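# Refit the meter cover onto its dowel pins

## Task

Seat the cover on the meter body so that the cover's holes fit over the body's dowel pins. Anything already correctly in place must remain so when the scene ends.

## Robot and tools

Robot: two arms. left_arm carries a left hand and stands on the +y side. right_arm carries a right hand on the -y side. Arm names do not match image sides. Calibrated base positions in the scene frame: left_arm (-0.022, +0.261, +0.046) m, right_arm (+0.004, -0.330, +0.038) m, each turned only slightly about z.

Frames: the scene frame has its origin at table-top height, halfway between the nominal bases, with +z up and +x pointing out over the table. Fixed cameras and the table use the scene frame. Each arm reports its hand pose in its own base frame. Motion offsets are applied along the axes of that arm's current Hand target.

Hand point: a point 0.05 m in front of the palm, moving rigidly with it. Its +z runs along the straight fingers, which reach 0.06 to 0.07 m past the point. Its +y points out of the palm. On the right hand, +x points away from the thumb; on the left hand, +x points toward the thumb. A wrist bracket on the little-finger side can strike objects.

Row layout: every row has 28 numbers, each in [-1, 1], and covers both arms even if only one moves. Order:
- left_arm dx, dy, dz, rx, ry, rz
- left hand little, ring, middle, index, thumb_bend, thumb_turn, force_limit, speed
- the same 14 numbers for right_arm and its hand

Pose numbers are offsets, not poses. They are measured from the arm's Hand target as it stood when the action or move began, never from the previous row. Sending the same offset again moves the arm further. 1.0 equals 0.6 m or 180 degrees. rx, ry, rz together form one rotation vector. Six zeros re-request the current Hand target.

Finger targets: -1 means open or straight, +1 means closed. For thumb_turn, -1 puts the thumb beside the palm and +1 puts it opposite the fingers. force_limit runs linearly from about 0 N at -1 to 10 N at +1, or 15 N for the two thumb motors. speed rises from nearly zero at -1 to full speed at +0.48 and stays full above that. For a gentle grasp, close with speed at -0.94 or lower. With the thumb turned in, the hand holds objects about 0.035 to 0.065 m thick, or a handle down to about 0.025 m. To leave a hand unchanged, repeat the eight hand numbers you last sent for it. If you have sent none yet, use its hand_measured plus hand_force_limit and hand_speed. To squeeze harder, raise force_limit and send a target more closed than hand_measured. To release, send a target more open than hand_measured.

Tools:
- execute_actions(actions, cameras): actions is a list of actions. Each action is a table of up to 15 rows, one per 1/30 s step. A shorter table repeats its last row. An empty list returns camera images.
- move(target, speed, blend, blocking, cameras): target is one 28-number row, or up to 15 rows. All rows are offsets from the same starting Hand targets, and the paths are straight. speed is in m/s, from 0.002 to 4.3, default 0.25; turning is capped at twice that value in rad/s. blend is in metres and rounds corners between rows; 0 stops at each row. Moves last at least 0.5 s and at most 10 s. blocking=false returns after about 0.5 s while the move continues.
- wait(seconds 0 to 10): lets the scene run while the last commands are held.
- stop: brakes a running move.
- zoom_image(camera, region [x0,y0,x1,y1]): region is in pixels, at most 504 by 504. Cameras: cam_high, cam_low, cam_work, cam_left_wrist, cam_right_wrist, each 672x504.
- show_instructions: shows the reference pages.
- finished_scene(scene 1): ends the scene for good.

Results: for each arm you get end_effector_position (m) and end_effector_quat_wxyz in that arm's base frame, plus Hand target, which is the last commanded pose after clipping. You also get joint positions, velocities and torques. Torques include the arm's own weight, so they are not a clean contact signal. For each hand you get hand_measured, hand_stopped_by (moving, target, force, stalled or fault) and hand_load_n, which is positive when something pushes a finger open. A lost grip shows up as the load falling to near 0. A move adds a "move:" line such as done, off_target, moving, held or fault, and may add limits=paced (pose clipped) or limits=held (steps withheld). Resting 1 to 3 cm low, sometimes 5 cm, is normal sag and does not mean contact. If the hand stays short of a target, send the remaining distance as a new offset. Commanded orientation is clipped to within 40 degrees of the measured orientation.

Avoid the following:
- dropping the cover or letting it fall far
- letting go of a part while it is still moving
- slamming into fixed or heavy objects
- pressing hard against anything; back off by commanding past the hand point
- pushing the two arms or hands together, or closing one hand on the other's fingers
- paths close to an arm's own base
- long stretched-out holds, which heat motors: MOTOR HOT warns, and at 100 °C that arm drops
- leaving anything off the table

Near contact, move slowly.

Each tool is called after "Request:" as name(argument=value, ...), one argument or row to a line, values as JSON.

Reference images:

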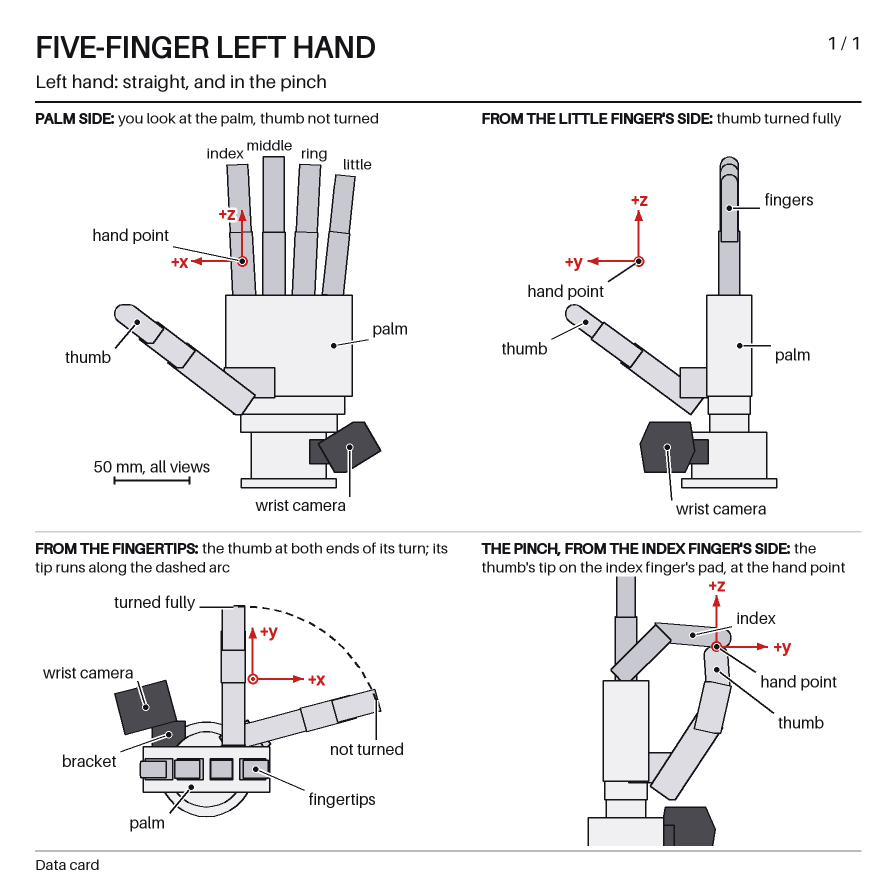

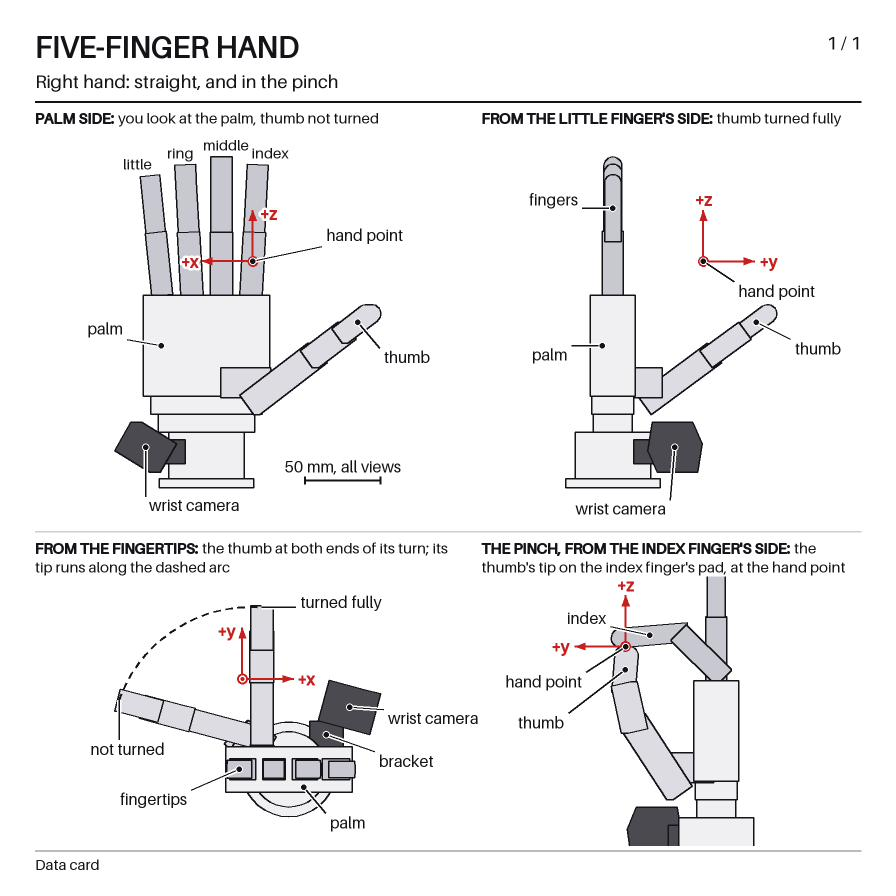

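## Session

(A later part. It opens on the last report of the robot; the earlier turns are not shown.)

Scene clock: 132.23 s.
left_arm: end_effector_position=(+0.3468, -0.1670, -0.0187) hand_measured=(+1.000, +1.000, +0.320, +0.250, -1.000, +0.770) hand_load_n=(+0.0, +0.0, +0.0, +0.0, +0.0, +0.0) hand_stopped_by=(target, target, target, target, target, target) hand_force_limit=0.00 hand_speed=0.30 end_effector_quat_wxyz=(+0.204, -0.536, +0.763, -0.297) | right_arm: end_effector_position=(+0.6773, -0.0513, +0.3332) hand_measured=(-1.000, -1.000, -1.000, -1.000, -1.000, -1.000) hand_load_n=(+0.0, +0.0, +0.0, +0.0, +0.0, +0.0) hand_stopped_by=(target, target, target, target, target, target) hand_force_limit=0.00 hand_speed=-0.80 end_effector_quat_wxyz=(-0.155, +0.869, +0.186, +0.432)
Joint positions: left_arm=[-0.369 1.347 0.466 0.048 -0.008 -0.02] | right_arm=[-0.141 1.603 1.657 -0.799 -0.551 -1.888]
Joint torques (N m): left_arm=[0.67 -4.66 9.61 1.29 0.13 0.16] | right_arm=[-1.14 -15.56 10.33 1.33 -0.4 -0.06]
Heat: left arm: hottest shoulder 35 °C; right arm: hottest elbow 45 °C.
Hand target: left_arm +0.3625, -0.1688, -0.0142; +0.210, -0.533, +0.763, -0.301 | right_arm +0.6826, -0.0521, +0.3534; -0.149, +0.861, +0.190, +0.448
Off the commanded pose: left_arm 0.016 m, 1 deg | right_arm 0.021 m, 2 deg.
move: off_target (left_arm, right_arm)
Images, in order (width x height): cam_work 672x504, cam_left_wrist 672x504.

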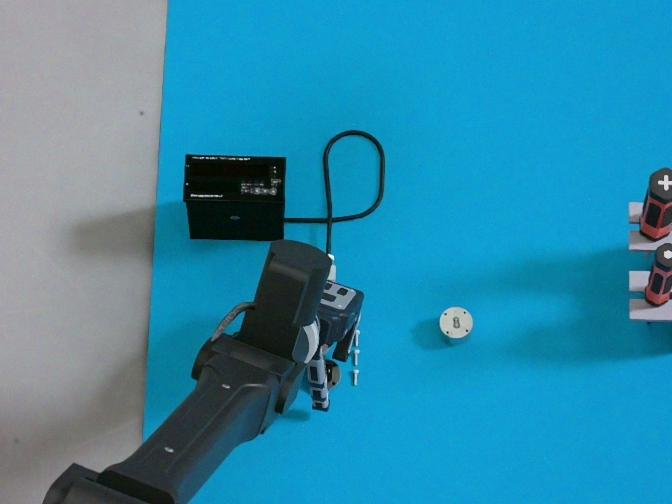

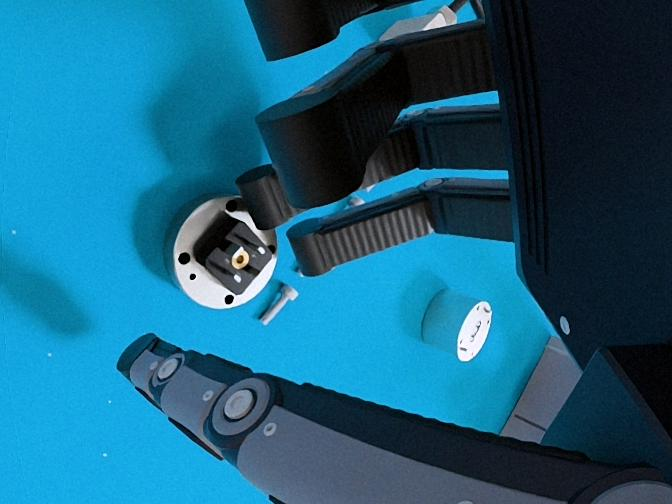

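Request:
move(
  target=[-0.0135,-0.0148,0.0092,0,0,0,1,1,0.32,0.25,-1,0.645,0,0.3, 0,0,0,0,0,0,-1,-1,-1,-1,-1,-1,0,-0.8],
  cameras=["cam_left_wrist", "cam_work"],
  speed=0.1,
)

Request:
zoom_image(
  camera="cam_work",
  region=[280, 320, 370, 410],
)

Request:
zoom_image(
  camera="cam_left_wrist",
  region=[80, 150, 340, 370],
)

Scene clock: 134.73 s.
left_arm: end_effector_position=(+0.3572, -0.1627, -0.0180) hand_measured=(+1.000, +1.000, +0.320, +0.250, -1.000, +0.644) hand_load_n=(+0.0, +0.0, +0.0, +0.0, +0.0, +0.0) hand_stopped_by=(target, target, target, target, target, target) hand_force_limit=0.00 hand_speed=0.30 end_effector_quat_wxyz=(+0.204, -0.536, +0.763, -0.298) | right_arm: end_effector_position=(+0.6773, -0.0513, +0.3332) hand_measured=(-1.000, -1.000, -1.000, -1.000, -1.000, -1.000) hand_load_n=(+0.0, +0.0, +0.0, +0.0, +0.0, +0.0) hand_stopped_by=(target, target, target, target, target, target) hand_force_limit=0.00 hand_speed=-0.80 end_effector_quat_wxyz=(-0.155, +0.869, +0.186, +0.432)
Joint positions: left_arm=[-0.343 1.367 0.487 0.048 0.009 -0.001] | right_arm=[-0.141 1.603 1.657 -0.799 -0.551 -1.888]
Joint torques (N m): left_arm=[1.49 -5.3 10.22 0.99 0.12 0.14] | right_arm=[-1.2 -15.56 10.33 1.32 -0.41 -0.05]
Heat: left arm: hottest shoulder 35 °C; right arm: hottest elbow 45 °C.
Hand target: left_arm +0.3748, -0.1647, -0.0122; +0.210, -0.533, +0.763, -0.301 | right_arm +0.6826, -0.0521, +0.3534; -0.149, +0.861, +0.190, +0.448
Off the commanded pose: left_arm 0.019 m, 1 deg | right_arm 0.021 m, 2 deg.
move: off_target (left_arm, right_arm)
Images, in order (width x height): cam_work 672x504, cam_left_wrist 672x504.

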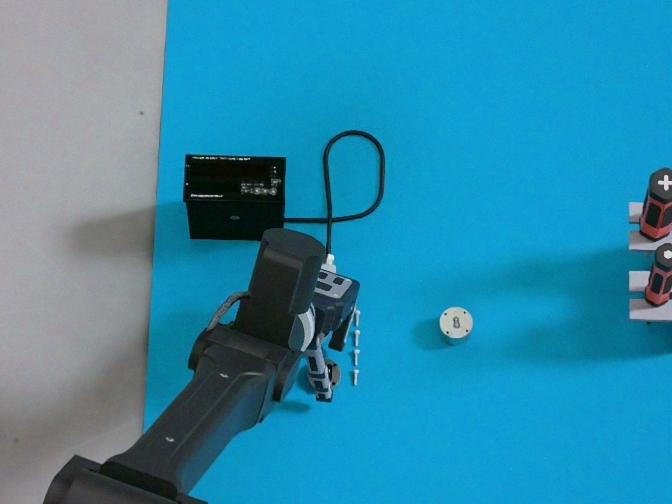

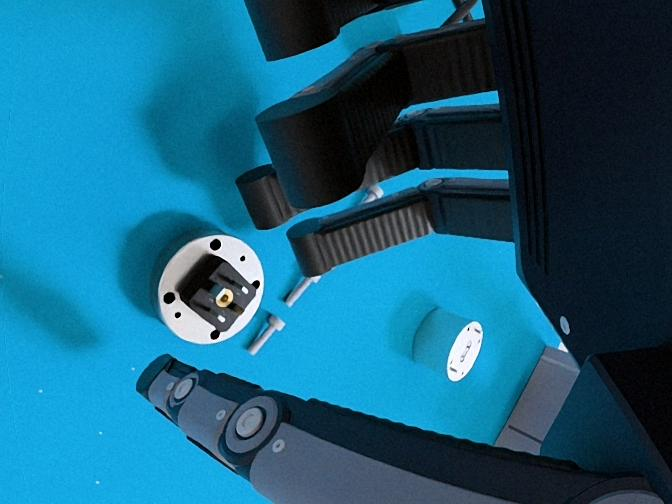

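Scaled by 5.600 from the camera's 672x504 image, which has a finer 960x720 frame.

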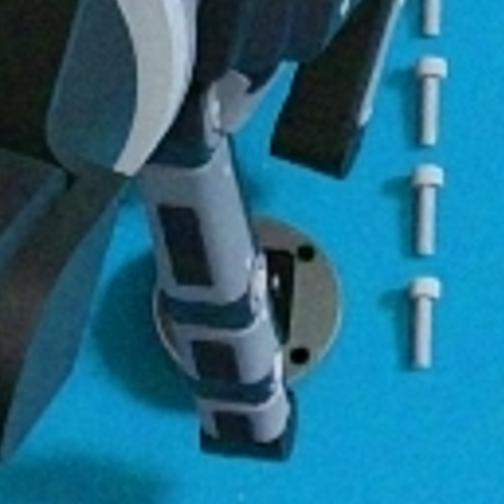

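Scaled by 1.938 from the camera's 672x504 image, which has a finer 960x720 frame.

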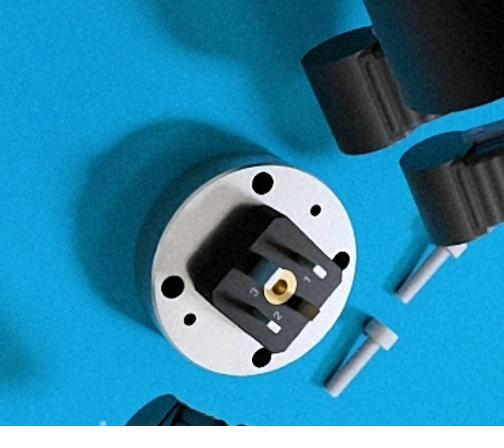

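Request:
move(
  target=[0,0.00683,0.00733,0,0,0,1,1,0.32,0.25,-1,0.645,0,0.3,0,0,0,0,0,0,-1,-1,-1,-1,-1,-1,0,-0.8],
  speed=0.06,
  cameras=["cam_work","cam_left_wrist"],
)

Scene clock: 137.90 s.
left_arm: end_effector_position=(+0.3547, -0.1618, -0.0246) hand_measured=(+1.000, +1.000, +0.320, +0.250, -1.000, +0.644) hand_load_n=(+0.0, +0.0, +0.0, +0.0, +0.0, +0.0) hand_stopped_by=(target, target, target, target, target, target) hand_force_limit=0.00 hand_speed=0.30 end_effector_quat_wxyz=(+0.200, -0.538, +0.766, -0.291) | right_arm: end_effector_position=(+0.6773, -0.0513, +0.3332) hand_measured=(-1.000, -1.000, -1.000, -1.000, -1.000, -1.000) hand_load_n=(+0.0, +0.0, +0.0, +0.0, +0.0, +0.0) hand_stopped_by=(target, target, target, target, target, target) hand_force_limit=0.00 hand_speed=-0.80 end_effector_quat_wxyz=(-0.155, +0.869, +0.186, +0.432)
Joint positions: left_arm=[-0.343 1.385 0.487 0.048 0.009 0] | right_arm=[-0.141 1.603 1.657 -0.799 -0.551 -1.888]
Joint torques (N m): left_arm=[1.08 -5.07 9.55 1.78 0.13 0.12] | right_arm=[-1.14 -15.5 10.32 1.33 -0.41 -0.06]
Heat: left arm: hottest shoulder 35 °C; right arm: hottest elbow 45 °C.
Hand target: left_arm +0.3748, -0.1647, -0.0182; +0.210, -0.533, +0.763, -0.301 | right_arm +0.6826, -0.0521, +0.3534; -0.149, +0.861, +0.190, +0.448
Off the commanded pose: left_arm 0.021 m, 2 deg | right_arm 0.021 m, 2 deg.
move: off_target (left_arm, right_arm)
Images, in order (width x height): cam_work 672x504, cam_left_wrist 672x504.

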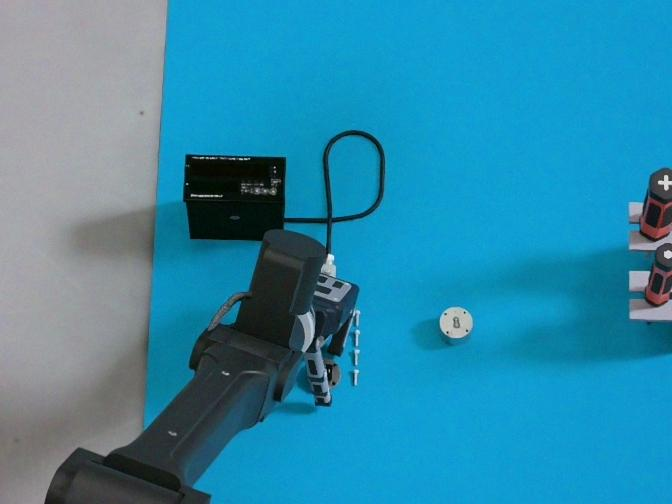

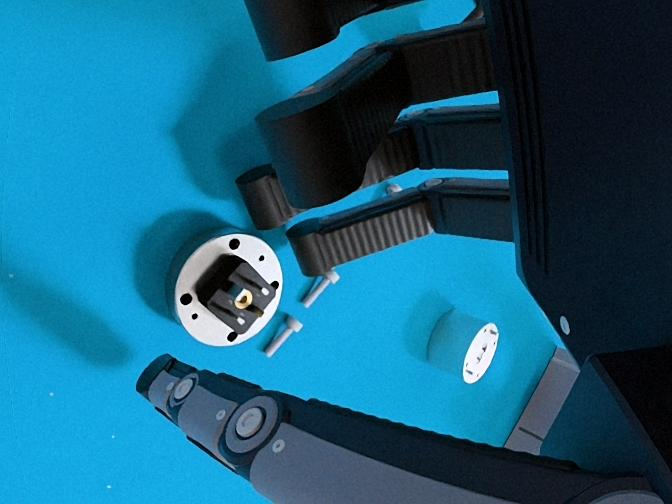

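Request:
zoom_image(
  camera="cam_work",
  region=[280, 320, 370, 410],
)

Request:
zoom_image(
  camera="cam_left_wrist",
  region=[120, 140, 380, 420],
)

Scaled by 5.600 from the camera's 672x504 image, which has a finer 960x720 frame.

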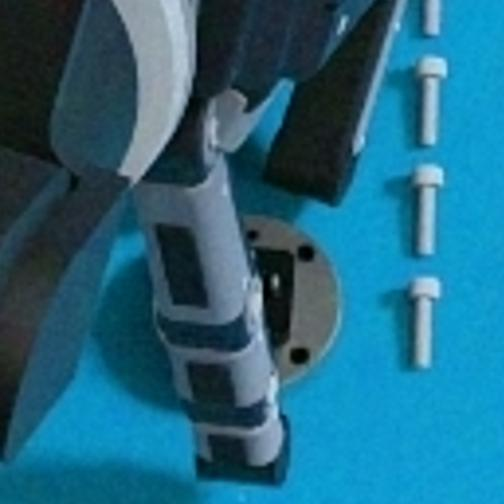

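Scaled by 1.800 from the camera's 672x504 image, which has a finer 960x720 frame.

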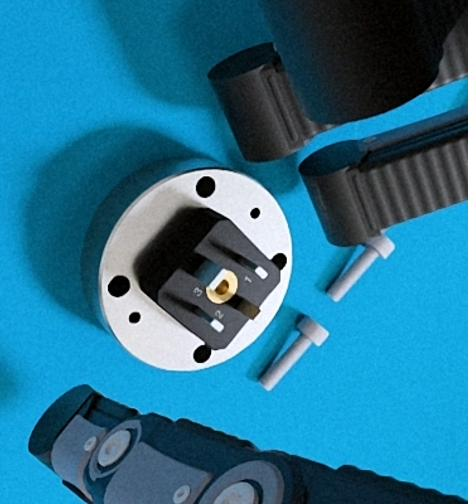

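Request:
move(
  target=[-0.00074,-0.00044,0.00955,0,0,0,1,1,0.32,0.25,-1,0.645,0,0.3,0,0,0,0,0,0,-1,-1,-1,-1,-1,-1,0,-0.8],
  speed=0.06,
  cameras=["cam_work","cam_left_wrist"],
)

Request:
zoom_image(
  camera="cam_work",
  region=[280, 320, 370, 410],
)

Scene clock: 140.10 s.
left_arm: end_effector_position=(+0.3553, -0.1617, -0.0295) hand_measured=(+1.000, +1.000, +0.320, +0.250, -1.000, +0.644) hand_load_n=(+0.0, +0.0, +0.5, -0.5, +0.0, +0.0) hand_stopped_by=(target, target, target, target, target, target) hand_force_limit=0.00 hand_speed=0.30 end_effector_quat_wxyz=(+0.198, -0.538, +0.767, -0.289) | right_arm: end_effector_position=(+0.6773, -0.0513, +0.3332) hand_measured=(-1.000, -1.000, -1.000, -1.000, -1.000, -1.000) hand_load_n=(+0.0, +0.0, +0.0, +0.0, +0.0, +0.0) hand_stopped_by=(target, target, target, target, target, target) hand_force_limit=0.00 hand_speed=-0.80 end_effector_quat_wxyz=(-0.155, +0.869, +0.186, +0.432)
Joint positions: left_arm=[-0.342 1.404 0.488 0.06 0.01 0.001] | right_arm=[-0.141 1.603 1.657 -0.799 -0.551 -1.888]
Joint torques (N m): left_arm=[0.67 -4.89 9.88 1.91 0.11 0.11] | right_arm=[-1.2 -15.56 10.35 1.33 -0.4 -0.05]
Heat: left arm: hottest shoulder 35 °C; right arm: hottest elbow 45 °C.
Hand target: left_arm +0.3789, -0.1656, -0.0222; +0.210, -0.533, +0.762, -0.301 | right_arm +0.6826, -0.0521, +0.3534; -0.149, +0.861, +0.190, +0.448
Off the commanded pose: left_arm 0.025 m, 2 deg | right_arm 0.021 m, 2 deg.
move: off_target (left_arm, right_arm)
Images, in order (width x height): cam_work 672x504, cam_left_wrist 672x504.

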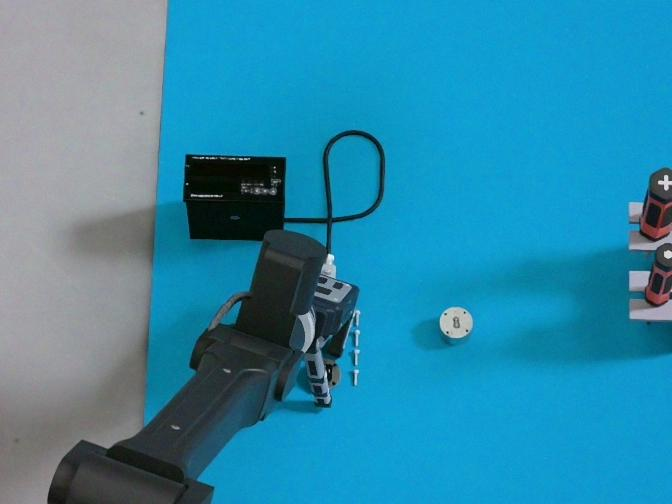

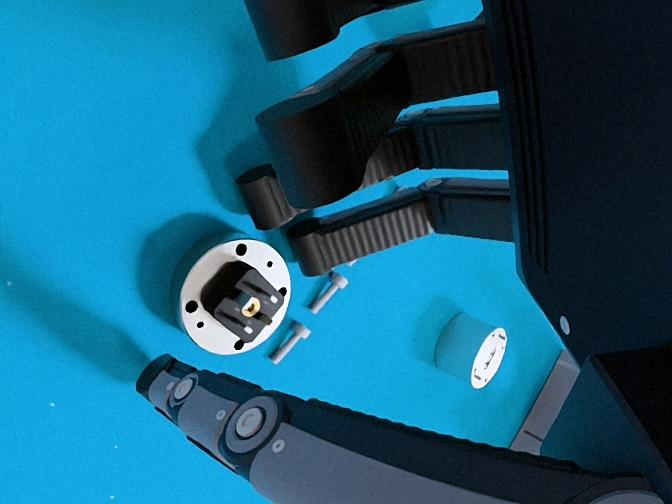

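Scaled by 5.600 from the camera's 672x504 image, which has a finer 960x720 frame.

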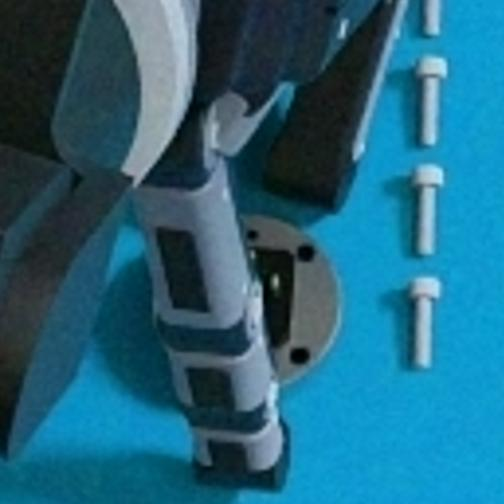

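Request:
zoom_image(
  camera="cam_left_wrist",
  region=[120, 140, 380, 420],
)

Scaled by 1.800 from the camera's 672x504 image, which has a finer 960x720 frame.

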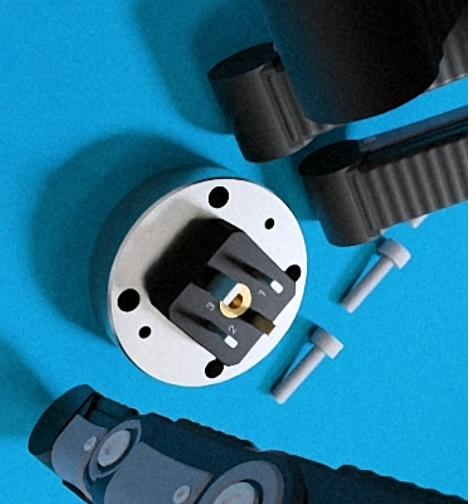

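Request:
move(
  target=[0.0005,-0.0055,0.0015,0,0,0,1,1,0.32,0.25,-1,0.645,0,0.3,0,0,0,0,0,0,-1,-1,-1,-1,-1,-1,0,-0.8],
  speed=0.06,
  cameras=["cam_work","cam_left_wrist"],
)

Request:
zoom_image(
  camera="cam_work",
  region=[280, 320, 370, 410],
)

Request:
zoom_image(
  camera="cam_left_wrist",
  region=[120, 140, 380, 420],
)

Scene clock: 145.63 s.
left_arm: end_effector_position=(+0.3599, -0.1633, -0.0274) hand_measured=(+1.000, +1.000, +0.320, +0.250, -1.000, +0.644) hand_load_n=(+0.0, +0.0, +0.0, +0.0, +0.0, +0.0) hand_stopped_by=(target, target, target, target, target, target) hand_force_limit=0.00 hand_speed=0.30 end_effector_quat_wxyz=(+0.200, -0.538, +0.766, -0.291) | right_arm: end_effector_position=(+0.6773, -0.0513, +0.3332) hand_measured=(-1.000, -1.000, -1.000, -1.000, -1.000, -1.000) hand_load_n=(+0.0, +0.0, +0.0, +0.0, +0.0, +0.0) hand_stopped_by=(target, target, target, target, target, target) hand_force_limit=0.00 hand_speed=-0.80 end_effector_quat_wxyz=(-0.155, +0.869, +0.186, +0.432)
Joint positions: left_arm=[-0.342 1.409 0.499 0.06 0.01 0.001] | right_arm=[-0.141 1.603 1.657 -0.799 -0.551 -1.888]
Joint torques (N m): left_arm=[1.03 -5.42 9.77 1.81 0.08 0.09] | right_arm=[-1.2 -15.5 10.35 1.31 -0.41 -0.05]
Heat: left arm: hottest shoulder 35 °C; right arm: hottest elbow 45 °C.
Hand target: left_arm +0.3816, -0.1669, -0.0206; +0.210, -0.533, +0.762, -0.300 | right_arm +0.6826, -0.0521, +0.3534; -0.149, +0.861, +0.190, +0.448
Off the commanded pose: left_arm 0.023 m, 2 deg | right_arm 0.021 m, 2 deg.
move: off_target (left_arm, right_arm)
Images, in order (width x height): cam_work 672x504, cam_left_wrist 672x504.

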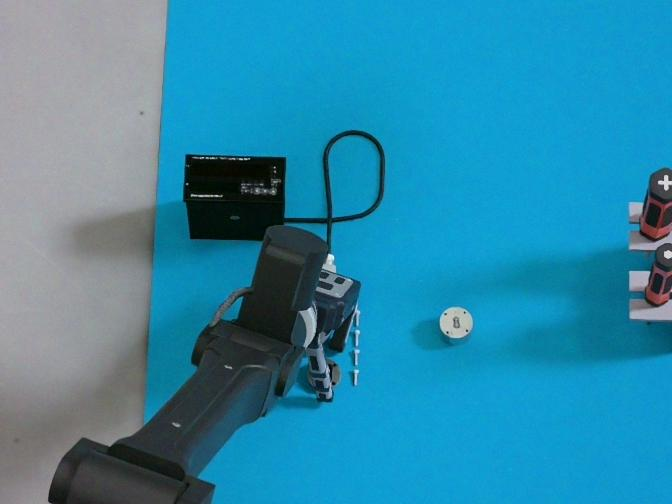

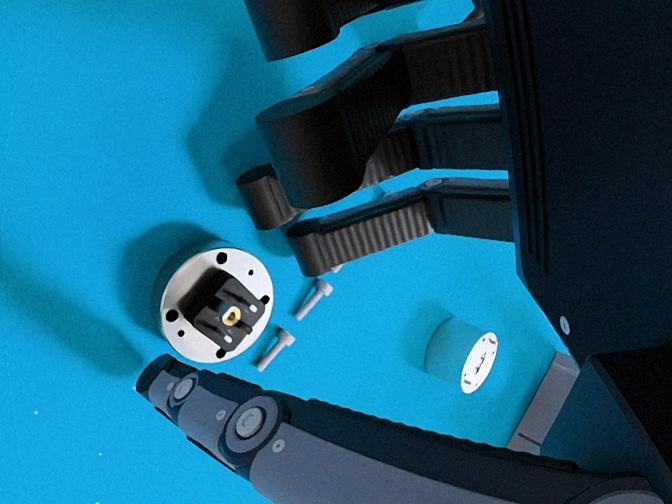

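Scaled by 5.600 from the camera's 672x504 image, which has a finer 960x720 frame.

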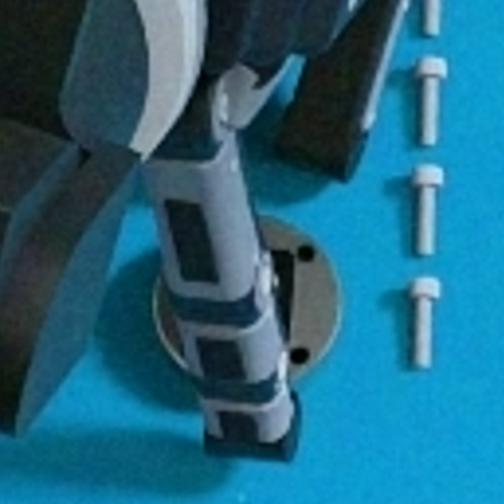

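Scaled by 1.800 from the camera's 672x504 image, which has a finer 960x720 frame.

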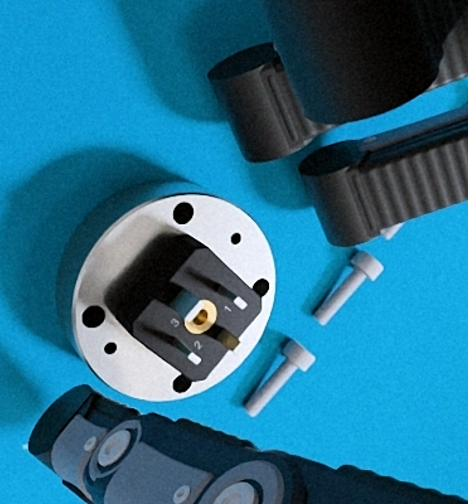

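Request:
move(
  target=[0,0,0,0,0,0,1,1,0.32,0.25,-0.6,0.645,-0.4,-0.94,0,0,0,0,0,0,-1,-1,-1,-1,-1,-1,0,-0.8],
  speed=0.06,
  cameras=["cam_work","cam_left_wrist"],
)

Request:
zoom_image(
  camera="cam_work",
  region=[280, 320, 370, 410],
)

Request:
zoom_image(
  camera="cam_left_wrist",
  region=[120, 140, 380, 420],
)

Scene clock: 149.23 s.
left_arm: end_effector_position=(+0.3597, -0.1633, -0.0277) hand_measured=(+1.000, +1.000, +0.320, +0.250, -0.806, +0.644) hand_load_n=(+0.0, +0.5, +2.0, +0.0, +4.0, +2.0) hand_stopped_by=(target, target, target, target, force, target) hand_force_limit=-0.40 hand_speed=-0.94 end_effector_quat_wxyz=(+0.199, -0.538, +0.766, -0.291) | right_arm: end_effector_position=(+0.6773, -0.0513, +0.3332) hand_measured=(-1.000, -1.000, -1.000, -1.000, -1.000, -1.000) hand_load_n=(+0.0, +0.0, +0.0, +0.0, +0.0, +0.0) hand_stopped_by=(target, target, target, target, target, target) hand_force_limit=0.00 hand_speed=-0.80 end_effector_quat_wxyz=(-0.155, +0.869, +0.186, +0.432)
Joint positions: left_arm=[-0.342 1.409 0.499 0.06 0.01 0.001] | right_arm=[-0.141 1.603 1.657 -0.799 -0.551 -1.888]
Joint torques (N m): left_arm=[1.26 -5.54 10.09 1.7 0.08 0.11] | right_arm=[-1.2 -15.5 10.35 1.33 -0.41 -0.06]
Heat: left arm: hottest shoulder 35 °C; right arm: hottest elbow 46 °C.
Hand target: left_arm +0.3816, -0.1669, -0.0207; +0.210, -0.533, +0.763, -0.300 | right_arm +0.6826, -0.0521, +0.3534; -0.149, +0.861, +0.190, +0.448
Off the commanded pose: left_arm 0.023 m, 2 deg | right_arm 0.021 m, 2 deg.
move: off_target (left_arm, right_arm)
Images, in order (width x height): cam_work 672x504, cam_left_wrist 672x504.

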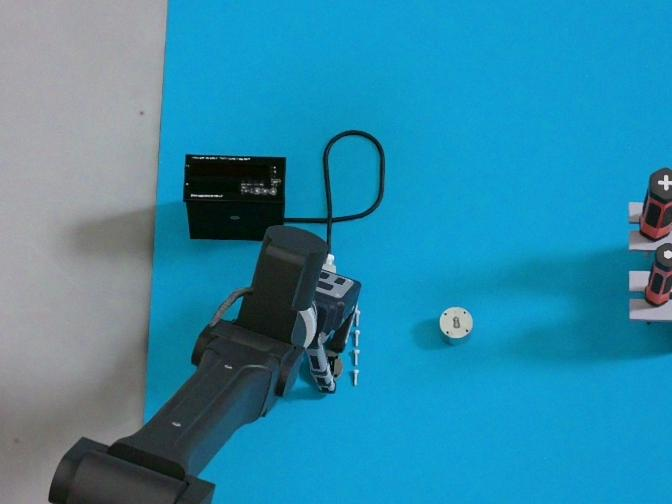

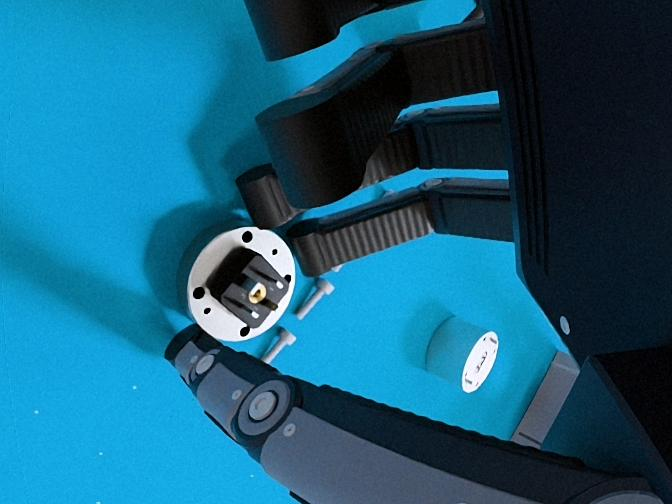

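Scaled by 5.600 from the camera's 672x504 image, which has a finer 960x720 frame.

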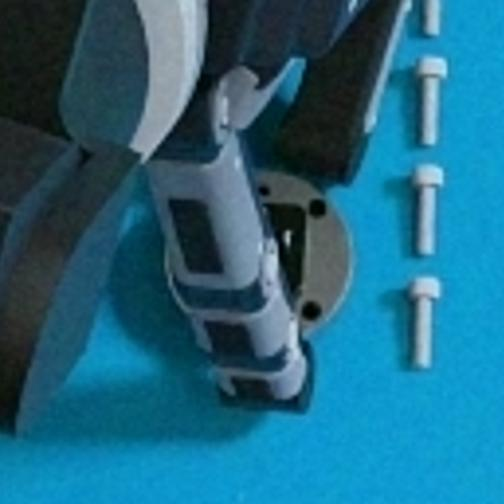

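Scaled by 1.800 from the camera's 672x504 image, which has a finer 960x720 frame.

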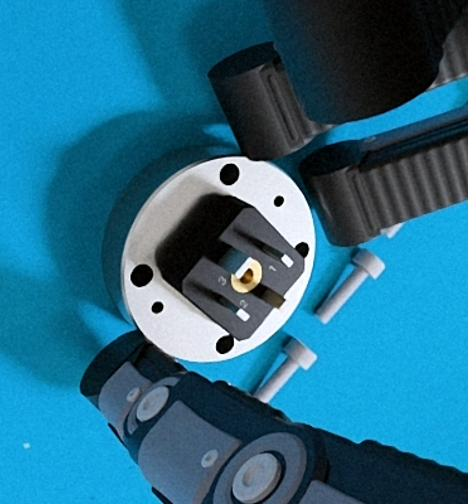

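Request:
move(
  target=[0,0,0,0,0,0,1,1,0.32,0.25,-0.62,0.645,-0.2,-0.94,0,0,0,0,0,0,-1,-1,-1,-1,-1,-1,0,-0.8],
  speed=0.06,
  cameras=["cam_left_wrist"],
)

Request:
zoom_image(
  camera="cam_left_wrist",
  region=[120, 140, 380, 420],
)

Scene clock: 150.63 s.
left_arm: end_effector_position=(+0.3597, -0.1633, -0.0277) hand_measured=(+1.000, +1.000, +0.320, +0.250, -0.794, +0.644) hand_load_n=(+0.0, +0.0, +3.0, +0.0, +5.5, +3.0) hand_stopped_by=(target, target, target, target, force, target) hand_force_limit=-0.20 hand_speed=-0.94 end_effector_quat_wxyz=(+0.199, -0.538, +0.766, -0.291) | right_arm: end_effector_position=(+0.6773, -0.0513, +0.3332) hand_measured=(-1.000, -1.000, -1.000, -1.000, -1.000, -1.000) hand_load_n=(+0.0, +0.0, +0.0, +0.0, +0.0, +0.0) hand_stopped_by=(target, target, target, target, target, target) hand_force_limit=0.00 hand_speed=-0.80 end_effector_quat_wxyz=(-0.155, +0.869, +0.186, +0.432)
Joint positions: left_arm=[-0.342 1.409 0.499 0.06 0.01 0.001] | right_arm=[-0.141 1.603 1.657 -0.799 -0.551 -1.888]
Joint torques (N m): left_arm=[1.08 -5.13 9.95 1.77 0.08 0.1] | right_arm=[-1.2 -15.56 10.35 1.32 -0.4 -0.06]
Heat: left arm: hottest shoulder 35 °C; right arm: hottest elbow 46 °C.
Hand target: left_arm +0.3816, -0.1669, -0.0207; +0.210, -0.533, +0.763, -0.300 | right_arm +0.6826, -0.0521, +0.3534; -0.149, +0.861, +0.190, +0.448
Off the commanded pose: left_arm 0.023 m, 2 deg | right_arm 0.021 m, 2 deg.
move: off_target (left_arm, right_arm)
Images, in order (width x height): cam_left_wrist 672x504.

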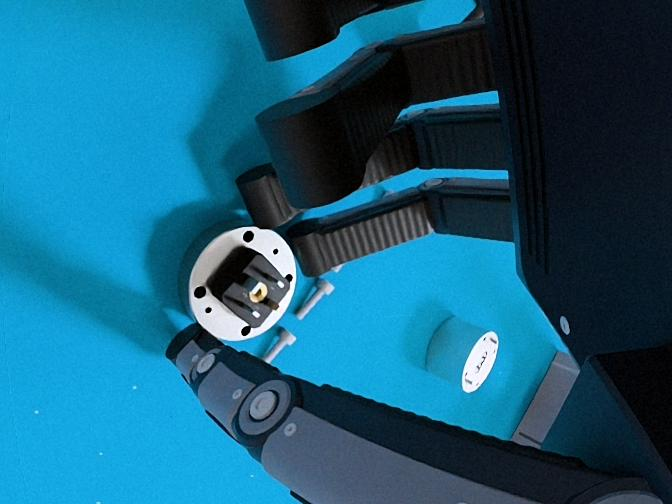

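Scaled by 1.800 from the camera's 672x504 image, which has a finer 960x720 frame.

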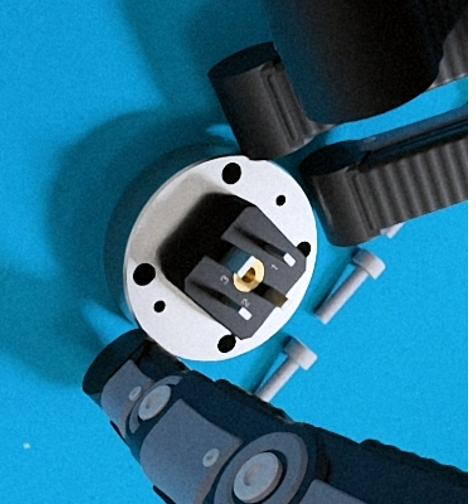

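Request:
move(
  target=[0,0,0,0,0,0,1,1,0.32,0.34,-0.62,0.645,-0.4,-0.94,0,0,0,0,0,0,-1,-1,-1,-1,-1,-1,0,-0.8],
  speed=0.06,
  cameras=["cam_left_wrist","cam_work"],
)

Request:
zoom_image(
  camera="cam_left_wrist",
  region=[120, 140, 380, 420],
)

Scene clock: 151.93 s.
left_arm: end_effector_position=(+0.3597, -0.1633, -0.0277) hand_measured=(+1.000, +1.000, +0.320, +0.294, -0.796, +0.644) hand_load_n=(+0.0, +0.0, +1.0, +3.5, +8.0, +2.0) hand_stopped_by=(target, target, target, force, force, target) hand_force_limit=-0.40 hand_speed=-0.94 end_effector_quat_wxyz=(+0.199, -0.538, +0.766, -0.291) | right_arm: end_effector_position=(+0.6773, -0.0513, +0.3332) hand_measured=(-1.000, -1.000, -1.000, -1.000, -1.000, -1.000) hand_load_n=(+0.0, +0.0, +0.0, +0.0, +0.0, +0.0) hand_stopped_by=(target, target, target, target, target, target) hand_force_limit=0.00 hand_speed=-0.80 end_effector_quat_wxyz=(-0.155, +0.869, +0.186, +0.432)
Joint positions: left_arm=[-0.342 1.409 0.499 0.06 0.01 0.001] | right_arm=[-0.141 1.603 1.657 -0.799 -0.551 -1.888]
Joint torques (N m): left_arm=[1.2 -5.54 9.96 1.72 0.09 0.12] | right_arm=[-1.2 -15.5 10.35 1.32 -0.4 -0.05]
Heat: left arm: hottest shoulder 35 °C; right arm: hottest elbow 46 °C.
Hand target: left_arm +0.3816, -0.1669, -0.0207; +0.210, -0.533, +0.763, -0.300 | right_arm +0.6826, -0.0521, +0.3534; -0.149, +0.861, +0.190, +0.448
Off the commanded pose: left_arm 0.023 m, 2 deg | right_arm 0.021 m, 2 deg.
move: off_target (left_arm, right_arm)
Images, in order (width x height): cam_work 672x504, cam_left_wrist 672x504.

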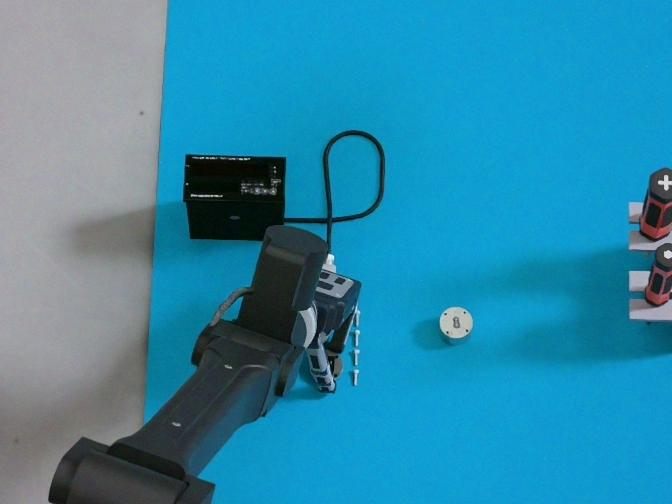

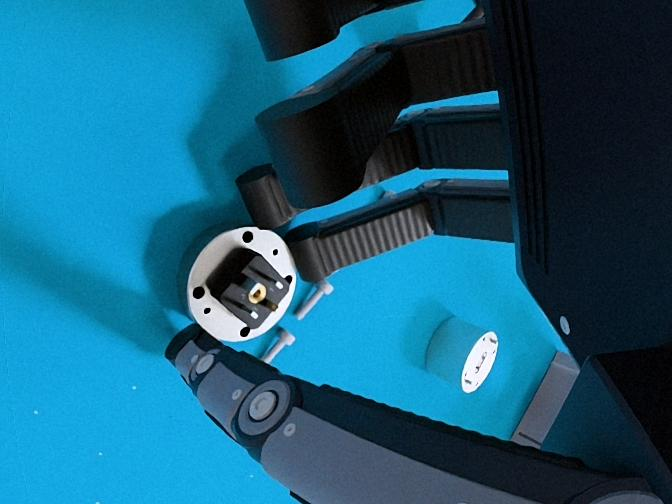

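Scaled by 1.800 from the camera's 672x504 image, which has a finer 960x720 frame.

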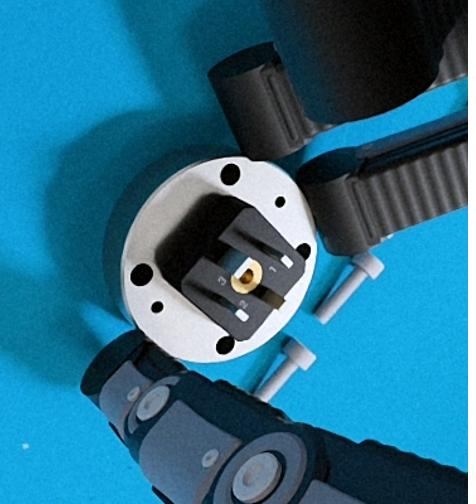

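Request:
move(
  target=[0,-0.02277,-0.02442,0,0,0,1,1,0.32,0.34,-0.62,0.645,-0.4,-0.94,0,0,0,0,0,0,-1,-1,-1,-1,-1,-1,0,-0.8],
  speed=0.06,
  cameras=["cam_left_wrist","cam_work","cam_low"],
)

Request:
zoom_image(
  camera="cam_left_wrist",
  region=[120, 140, 380, 420],
)

Scene clock: 153.47 s.
left_arm: end_effector_position=(+0.3589, -0.1630, -0.0209) hand_measured=(+1.000, +1.000, +0.320, +0.294, -0.796, +0.644) hand_load_n=(+0.0, +0.0, +2.0, +3.0, +8.0, +2.0) hand_stopped_by=(target, target, target, force, force, target) hand_force_limit=-0.40 hand_speed=-0.94 end_effector_quat_wxyz=(+0.195, -0.539, +0.768, -0.284) | right_arm: end_effector_position=(+0.6773, -0.0513, +0.3332) hand_measured=(-1.000, -1.000, -1.000, -1.000, -1.000, -1.000) hand_load_n=(+0.5, +0.0, +0.0, +0.0, +0.0, +0.0) hand_stopped_by=(target, target, target, target, target, target) hand_force_limit=0.00 hand_speed=-0.80 end_effector_quat_wxyz=(-0.155, +0.869, +0.186, +0.432)
Joint positions: left_arm=[-0.342 1.389 0.515 0.006 0.01 0.001] | right_arm=[-0.141 1.603 1.657 -0.799 -0.551 -1.888]
Joint torques (N m): left_arm=[1.08 -7.59 10.33 1.02 0.07 0.1] | right_arm=[-1.14 -15.56 10.33 1.32 -0.4 -0.05]
Heat: left arm: hottest shoulder 35 °C; right arm: hottest elbow 46 °C.
Hand target: left_arm +0.3816, -0.1670, -0.0005; +0.210, -0.533, +0.762, -0.301 | right_arm +0.6826, -0.0521, +0.3534; -0.149, +0.861, +0.190, +0.448
Off the commanded pose: left_arm 0.031 m, 3 deg | right_arm 0.021 m, 2 deg.
move: off_target (left_arm, right_arm)
Images, in order (width x height): cam_low 672x504, cam_work 672x504, cam_left_wrist 672x504.

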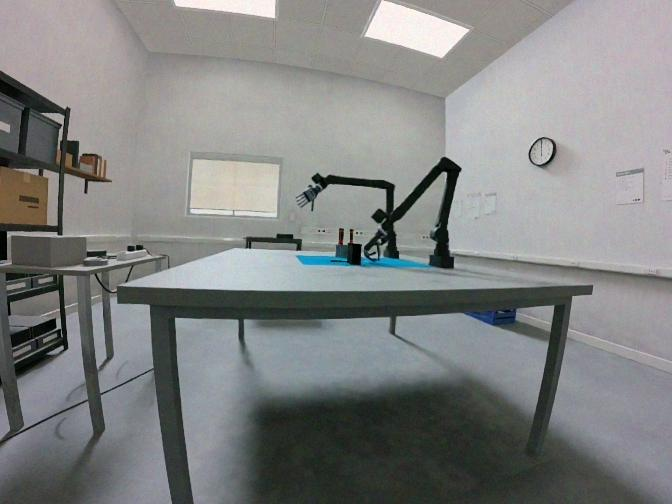

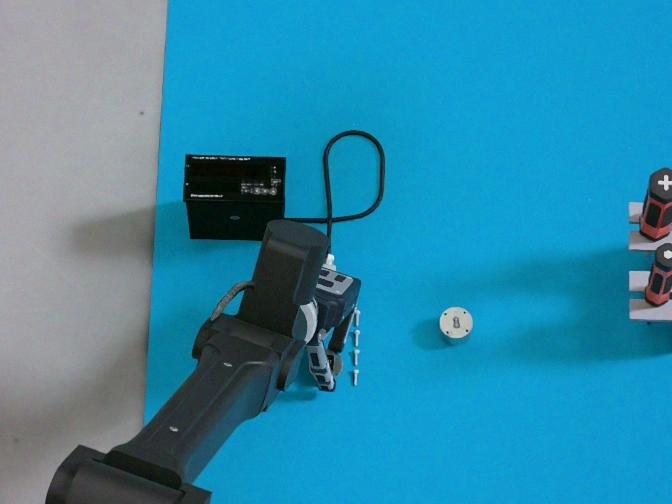

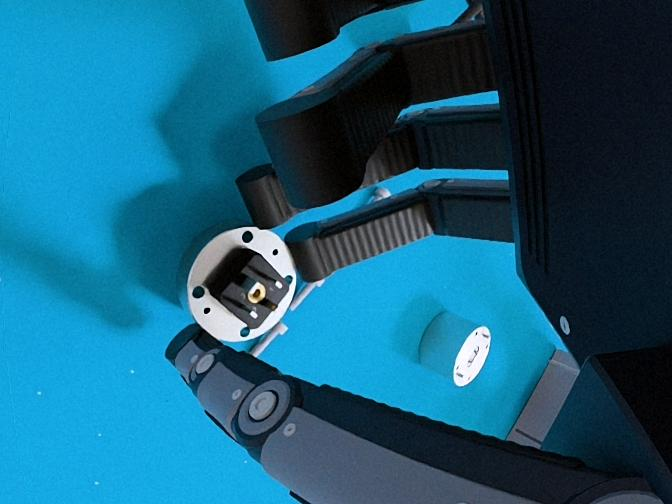

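Scaled by 1.800 from the camera's 672x504 image, which has a finer 960x720 frame.

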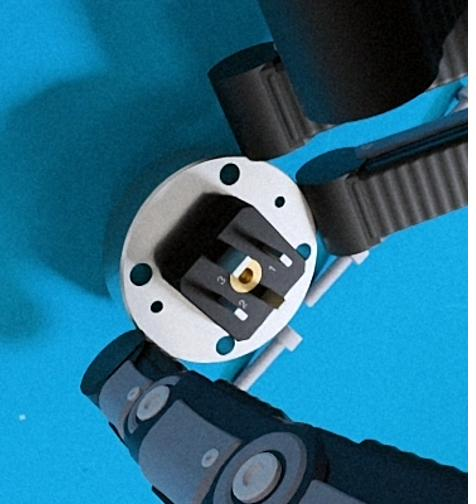

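Request:
move(
  target=[
    [0,-0.03985,-0.04274,0,0,0,1,1,0.32,0.34,-0.62,0.645,-0.4,-0.94,0,0,0,0,0,0,-1,-1,-1,-1,-1,-1,0,-0.8],
    [0.17376,-0.13943,0.05057,0,-0.02923,-0.03134,1,1,0.32,0.34,-0.62,0.645,-0.4,-0.94,0,0,0,0,0,0,-1,-1,-1,-1,-1,-1,0,-0.8],
  ],
  speed=[0.08,0.12],
  blend=[0.01,0],
  cameras=["cam_left_wrist","cam_work","cam_high"],
)

Scene clock: 159.20 s.
left_arm: end_effector_position=(+0.4079, -0.2782, +0.0255) hand_measured=(+1.000, +1.000, +0.320, +0.294, -0.796, +0.644) hand_load_n=(+0.0, +0.0, +2.0, +3.0, +8.5, +2.0) hand_stopped_by=(target, target, target, force, force, target) hand_force_limit=-0.40 hand_speed=-0.94 end_effector_quat_wxyz=(+0.229, -0.581, +0.730, -0.277) | right_arm: end_effector_position=(+0.6773, -0.0513, +0.3332) hand_measured=(-1.000, -1.000, -1.000, -1.000, -1.000, -1.000) hand_load_n=(+0.0, +0.0, +0.0, +0.0, +0.0, +0.0) hand_stopped_by=(target, target, target, target, target, target) hand_force_limit=0.00 hand_speed=-0.80 end_effector_quat_wxyz=(-0.155, +0.869, +0.186, +0.432)
Joint positions: left_arm=[-0.61 1.503 0.804 -0.178 -0.266 -0.287] | right_arm=[-0.141 1.603 1.657 -0.799 -0.551 -1.888]
Joint torques (N m): left_arm=[-0.32 -7.77 11.99 0.83 -0.21 -0.2] | right_arm=[-1.2 -15.5 10.33 1.33 -0.4 -0.05]
Heat: left arm: hottest shoulder 35 °C; right arm: hottest elbow 46 °C.
Hand target: left_arm +0.4227, -0.2930, +0.0343; +0.229, -0.583, +0.725, -0.286 | right_arm +0.6826, -0.0521, +0.3534; -0.149, +0.861, +0.190, +0.448
Off the commanded pose: left_arm 0.023 m, 1 deg | right_arm 0.021 m, 2 deg.
move: off_target (left_arm, right_arm)
Images, in order (width x height): cam_high 672x504, cam_work 672x504, cam_left_wrist 672x504.

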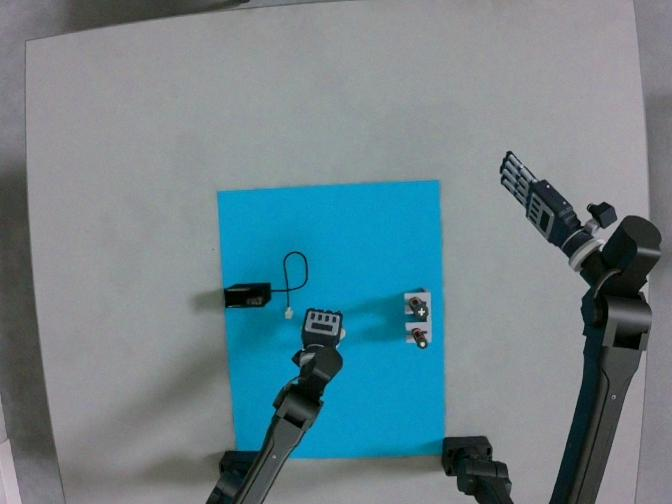

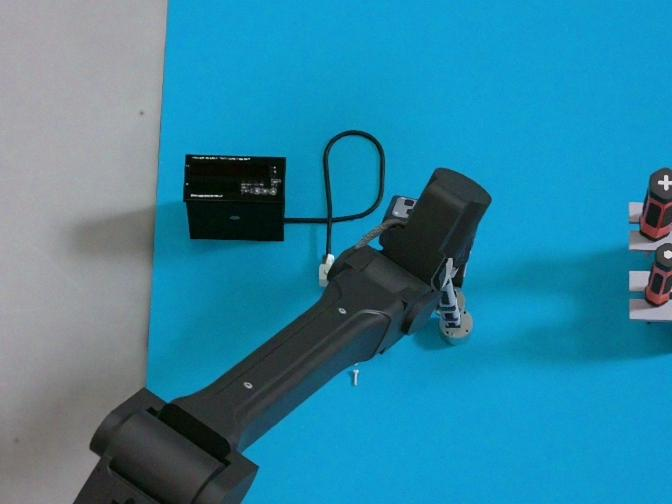

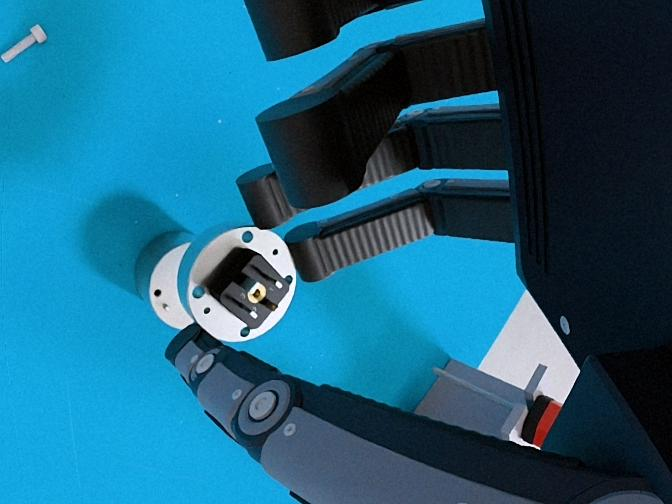

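Request:
zoom_image(
  camera="cam_work",
  region=[411, 275, 501, 365],
)

Request:
zoom_image(
  camera="cam_left_wrist",
  region=[120, 190, 340, 390],
)

Scaled by 5.600 from the camera's 672x504 image, which has a finer 960x720 frame.

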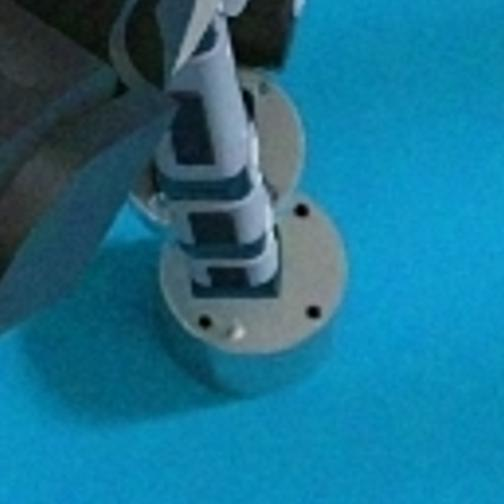

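Scaled by 2.291 from the camera's 672x504 image, which has a finer 960x720 frame.

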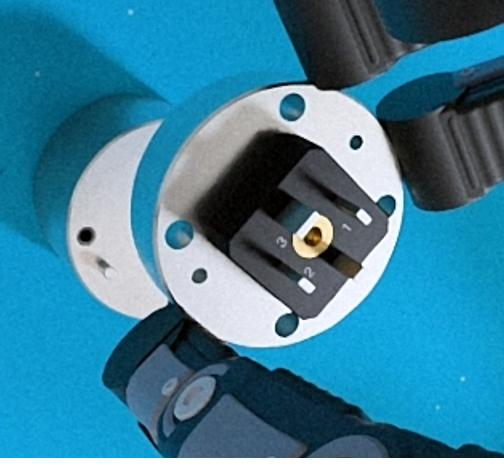

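Request:
zoom_image(
  camera="cam_left_wrist",
  region=[130, 210, 250, 350],
)

Scaled by 3.600 from the camera's 672x504 image, which has a finer 960x720 frame.

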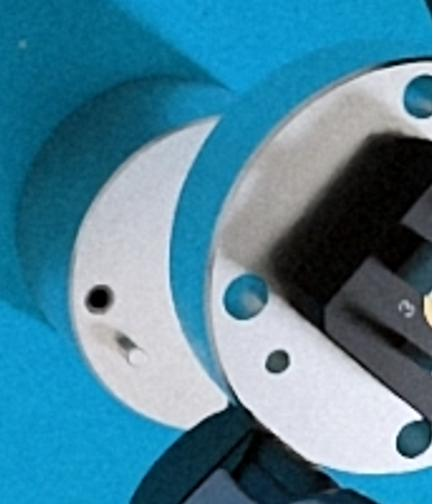

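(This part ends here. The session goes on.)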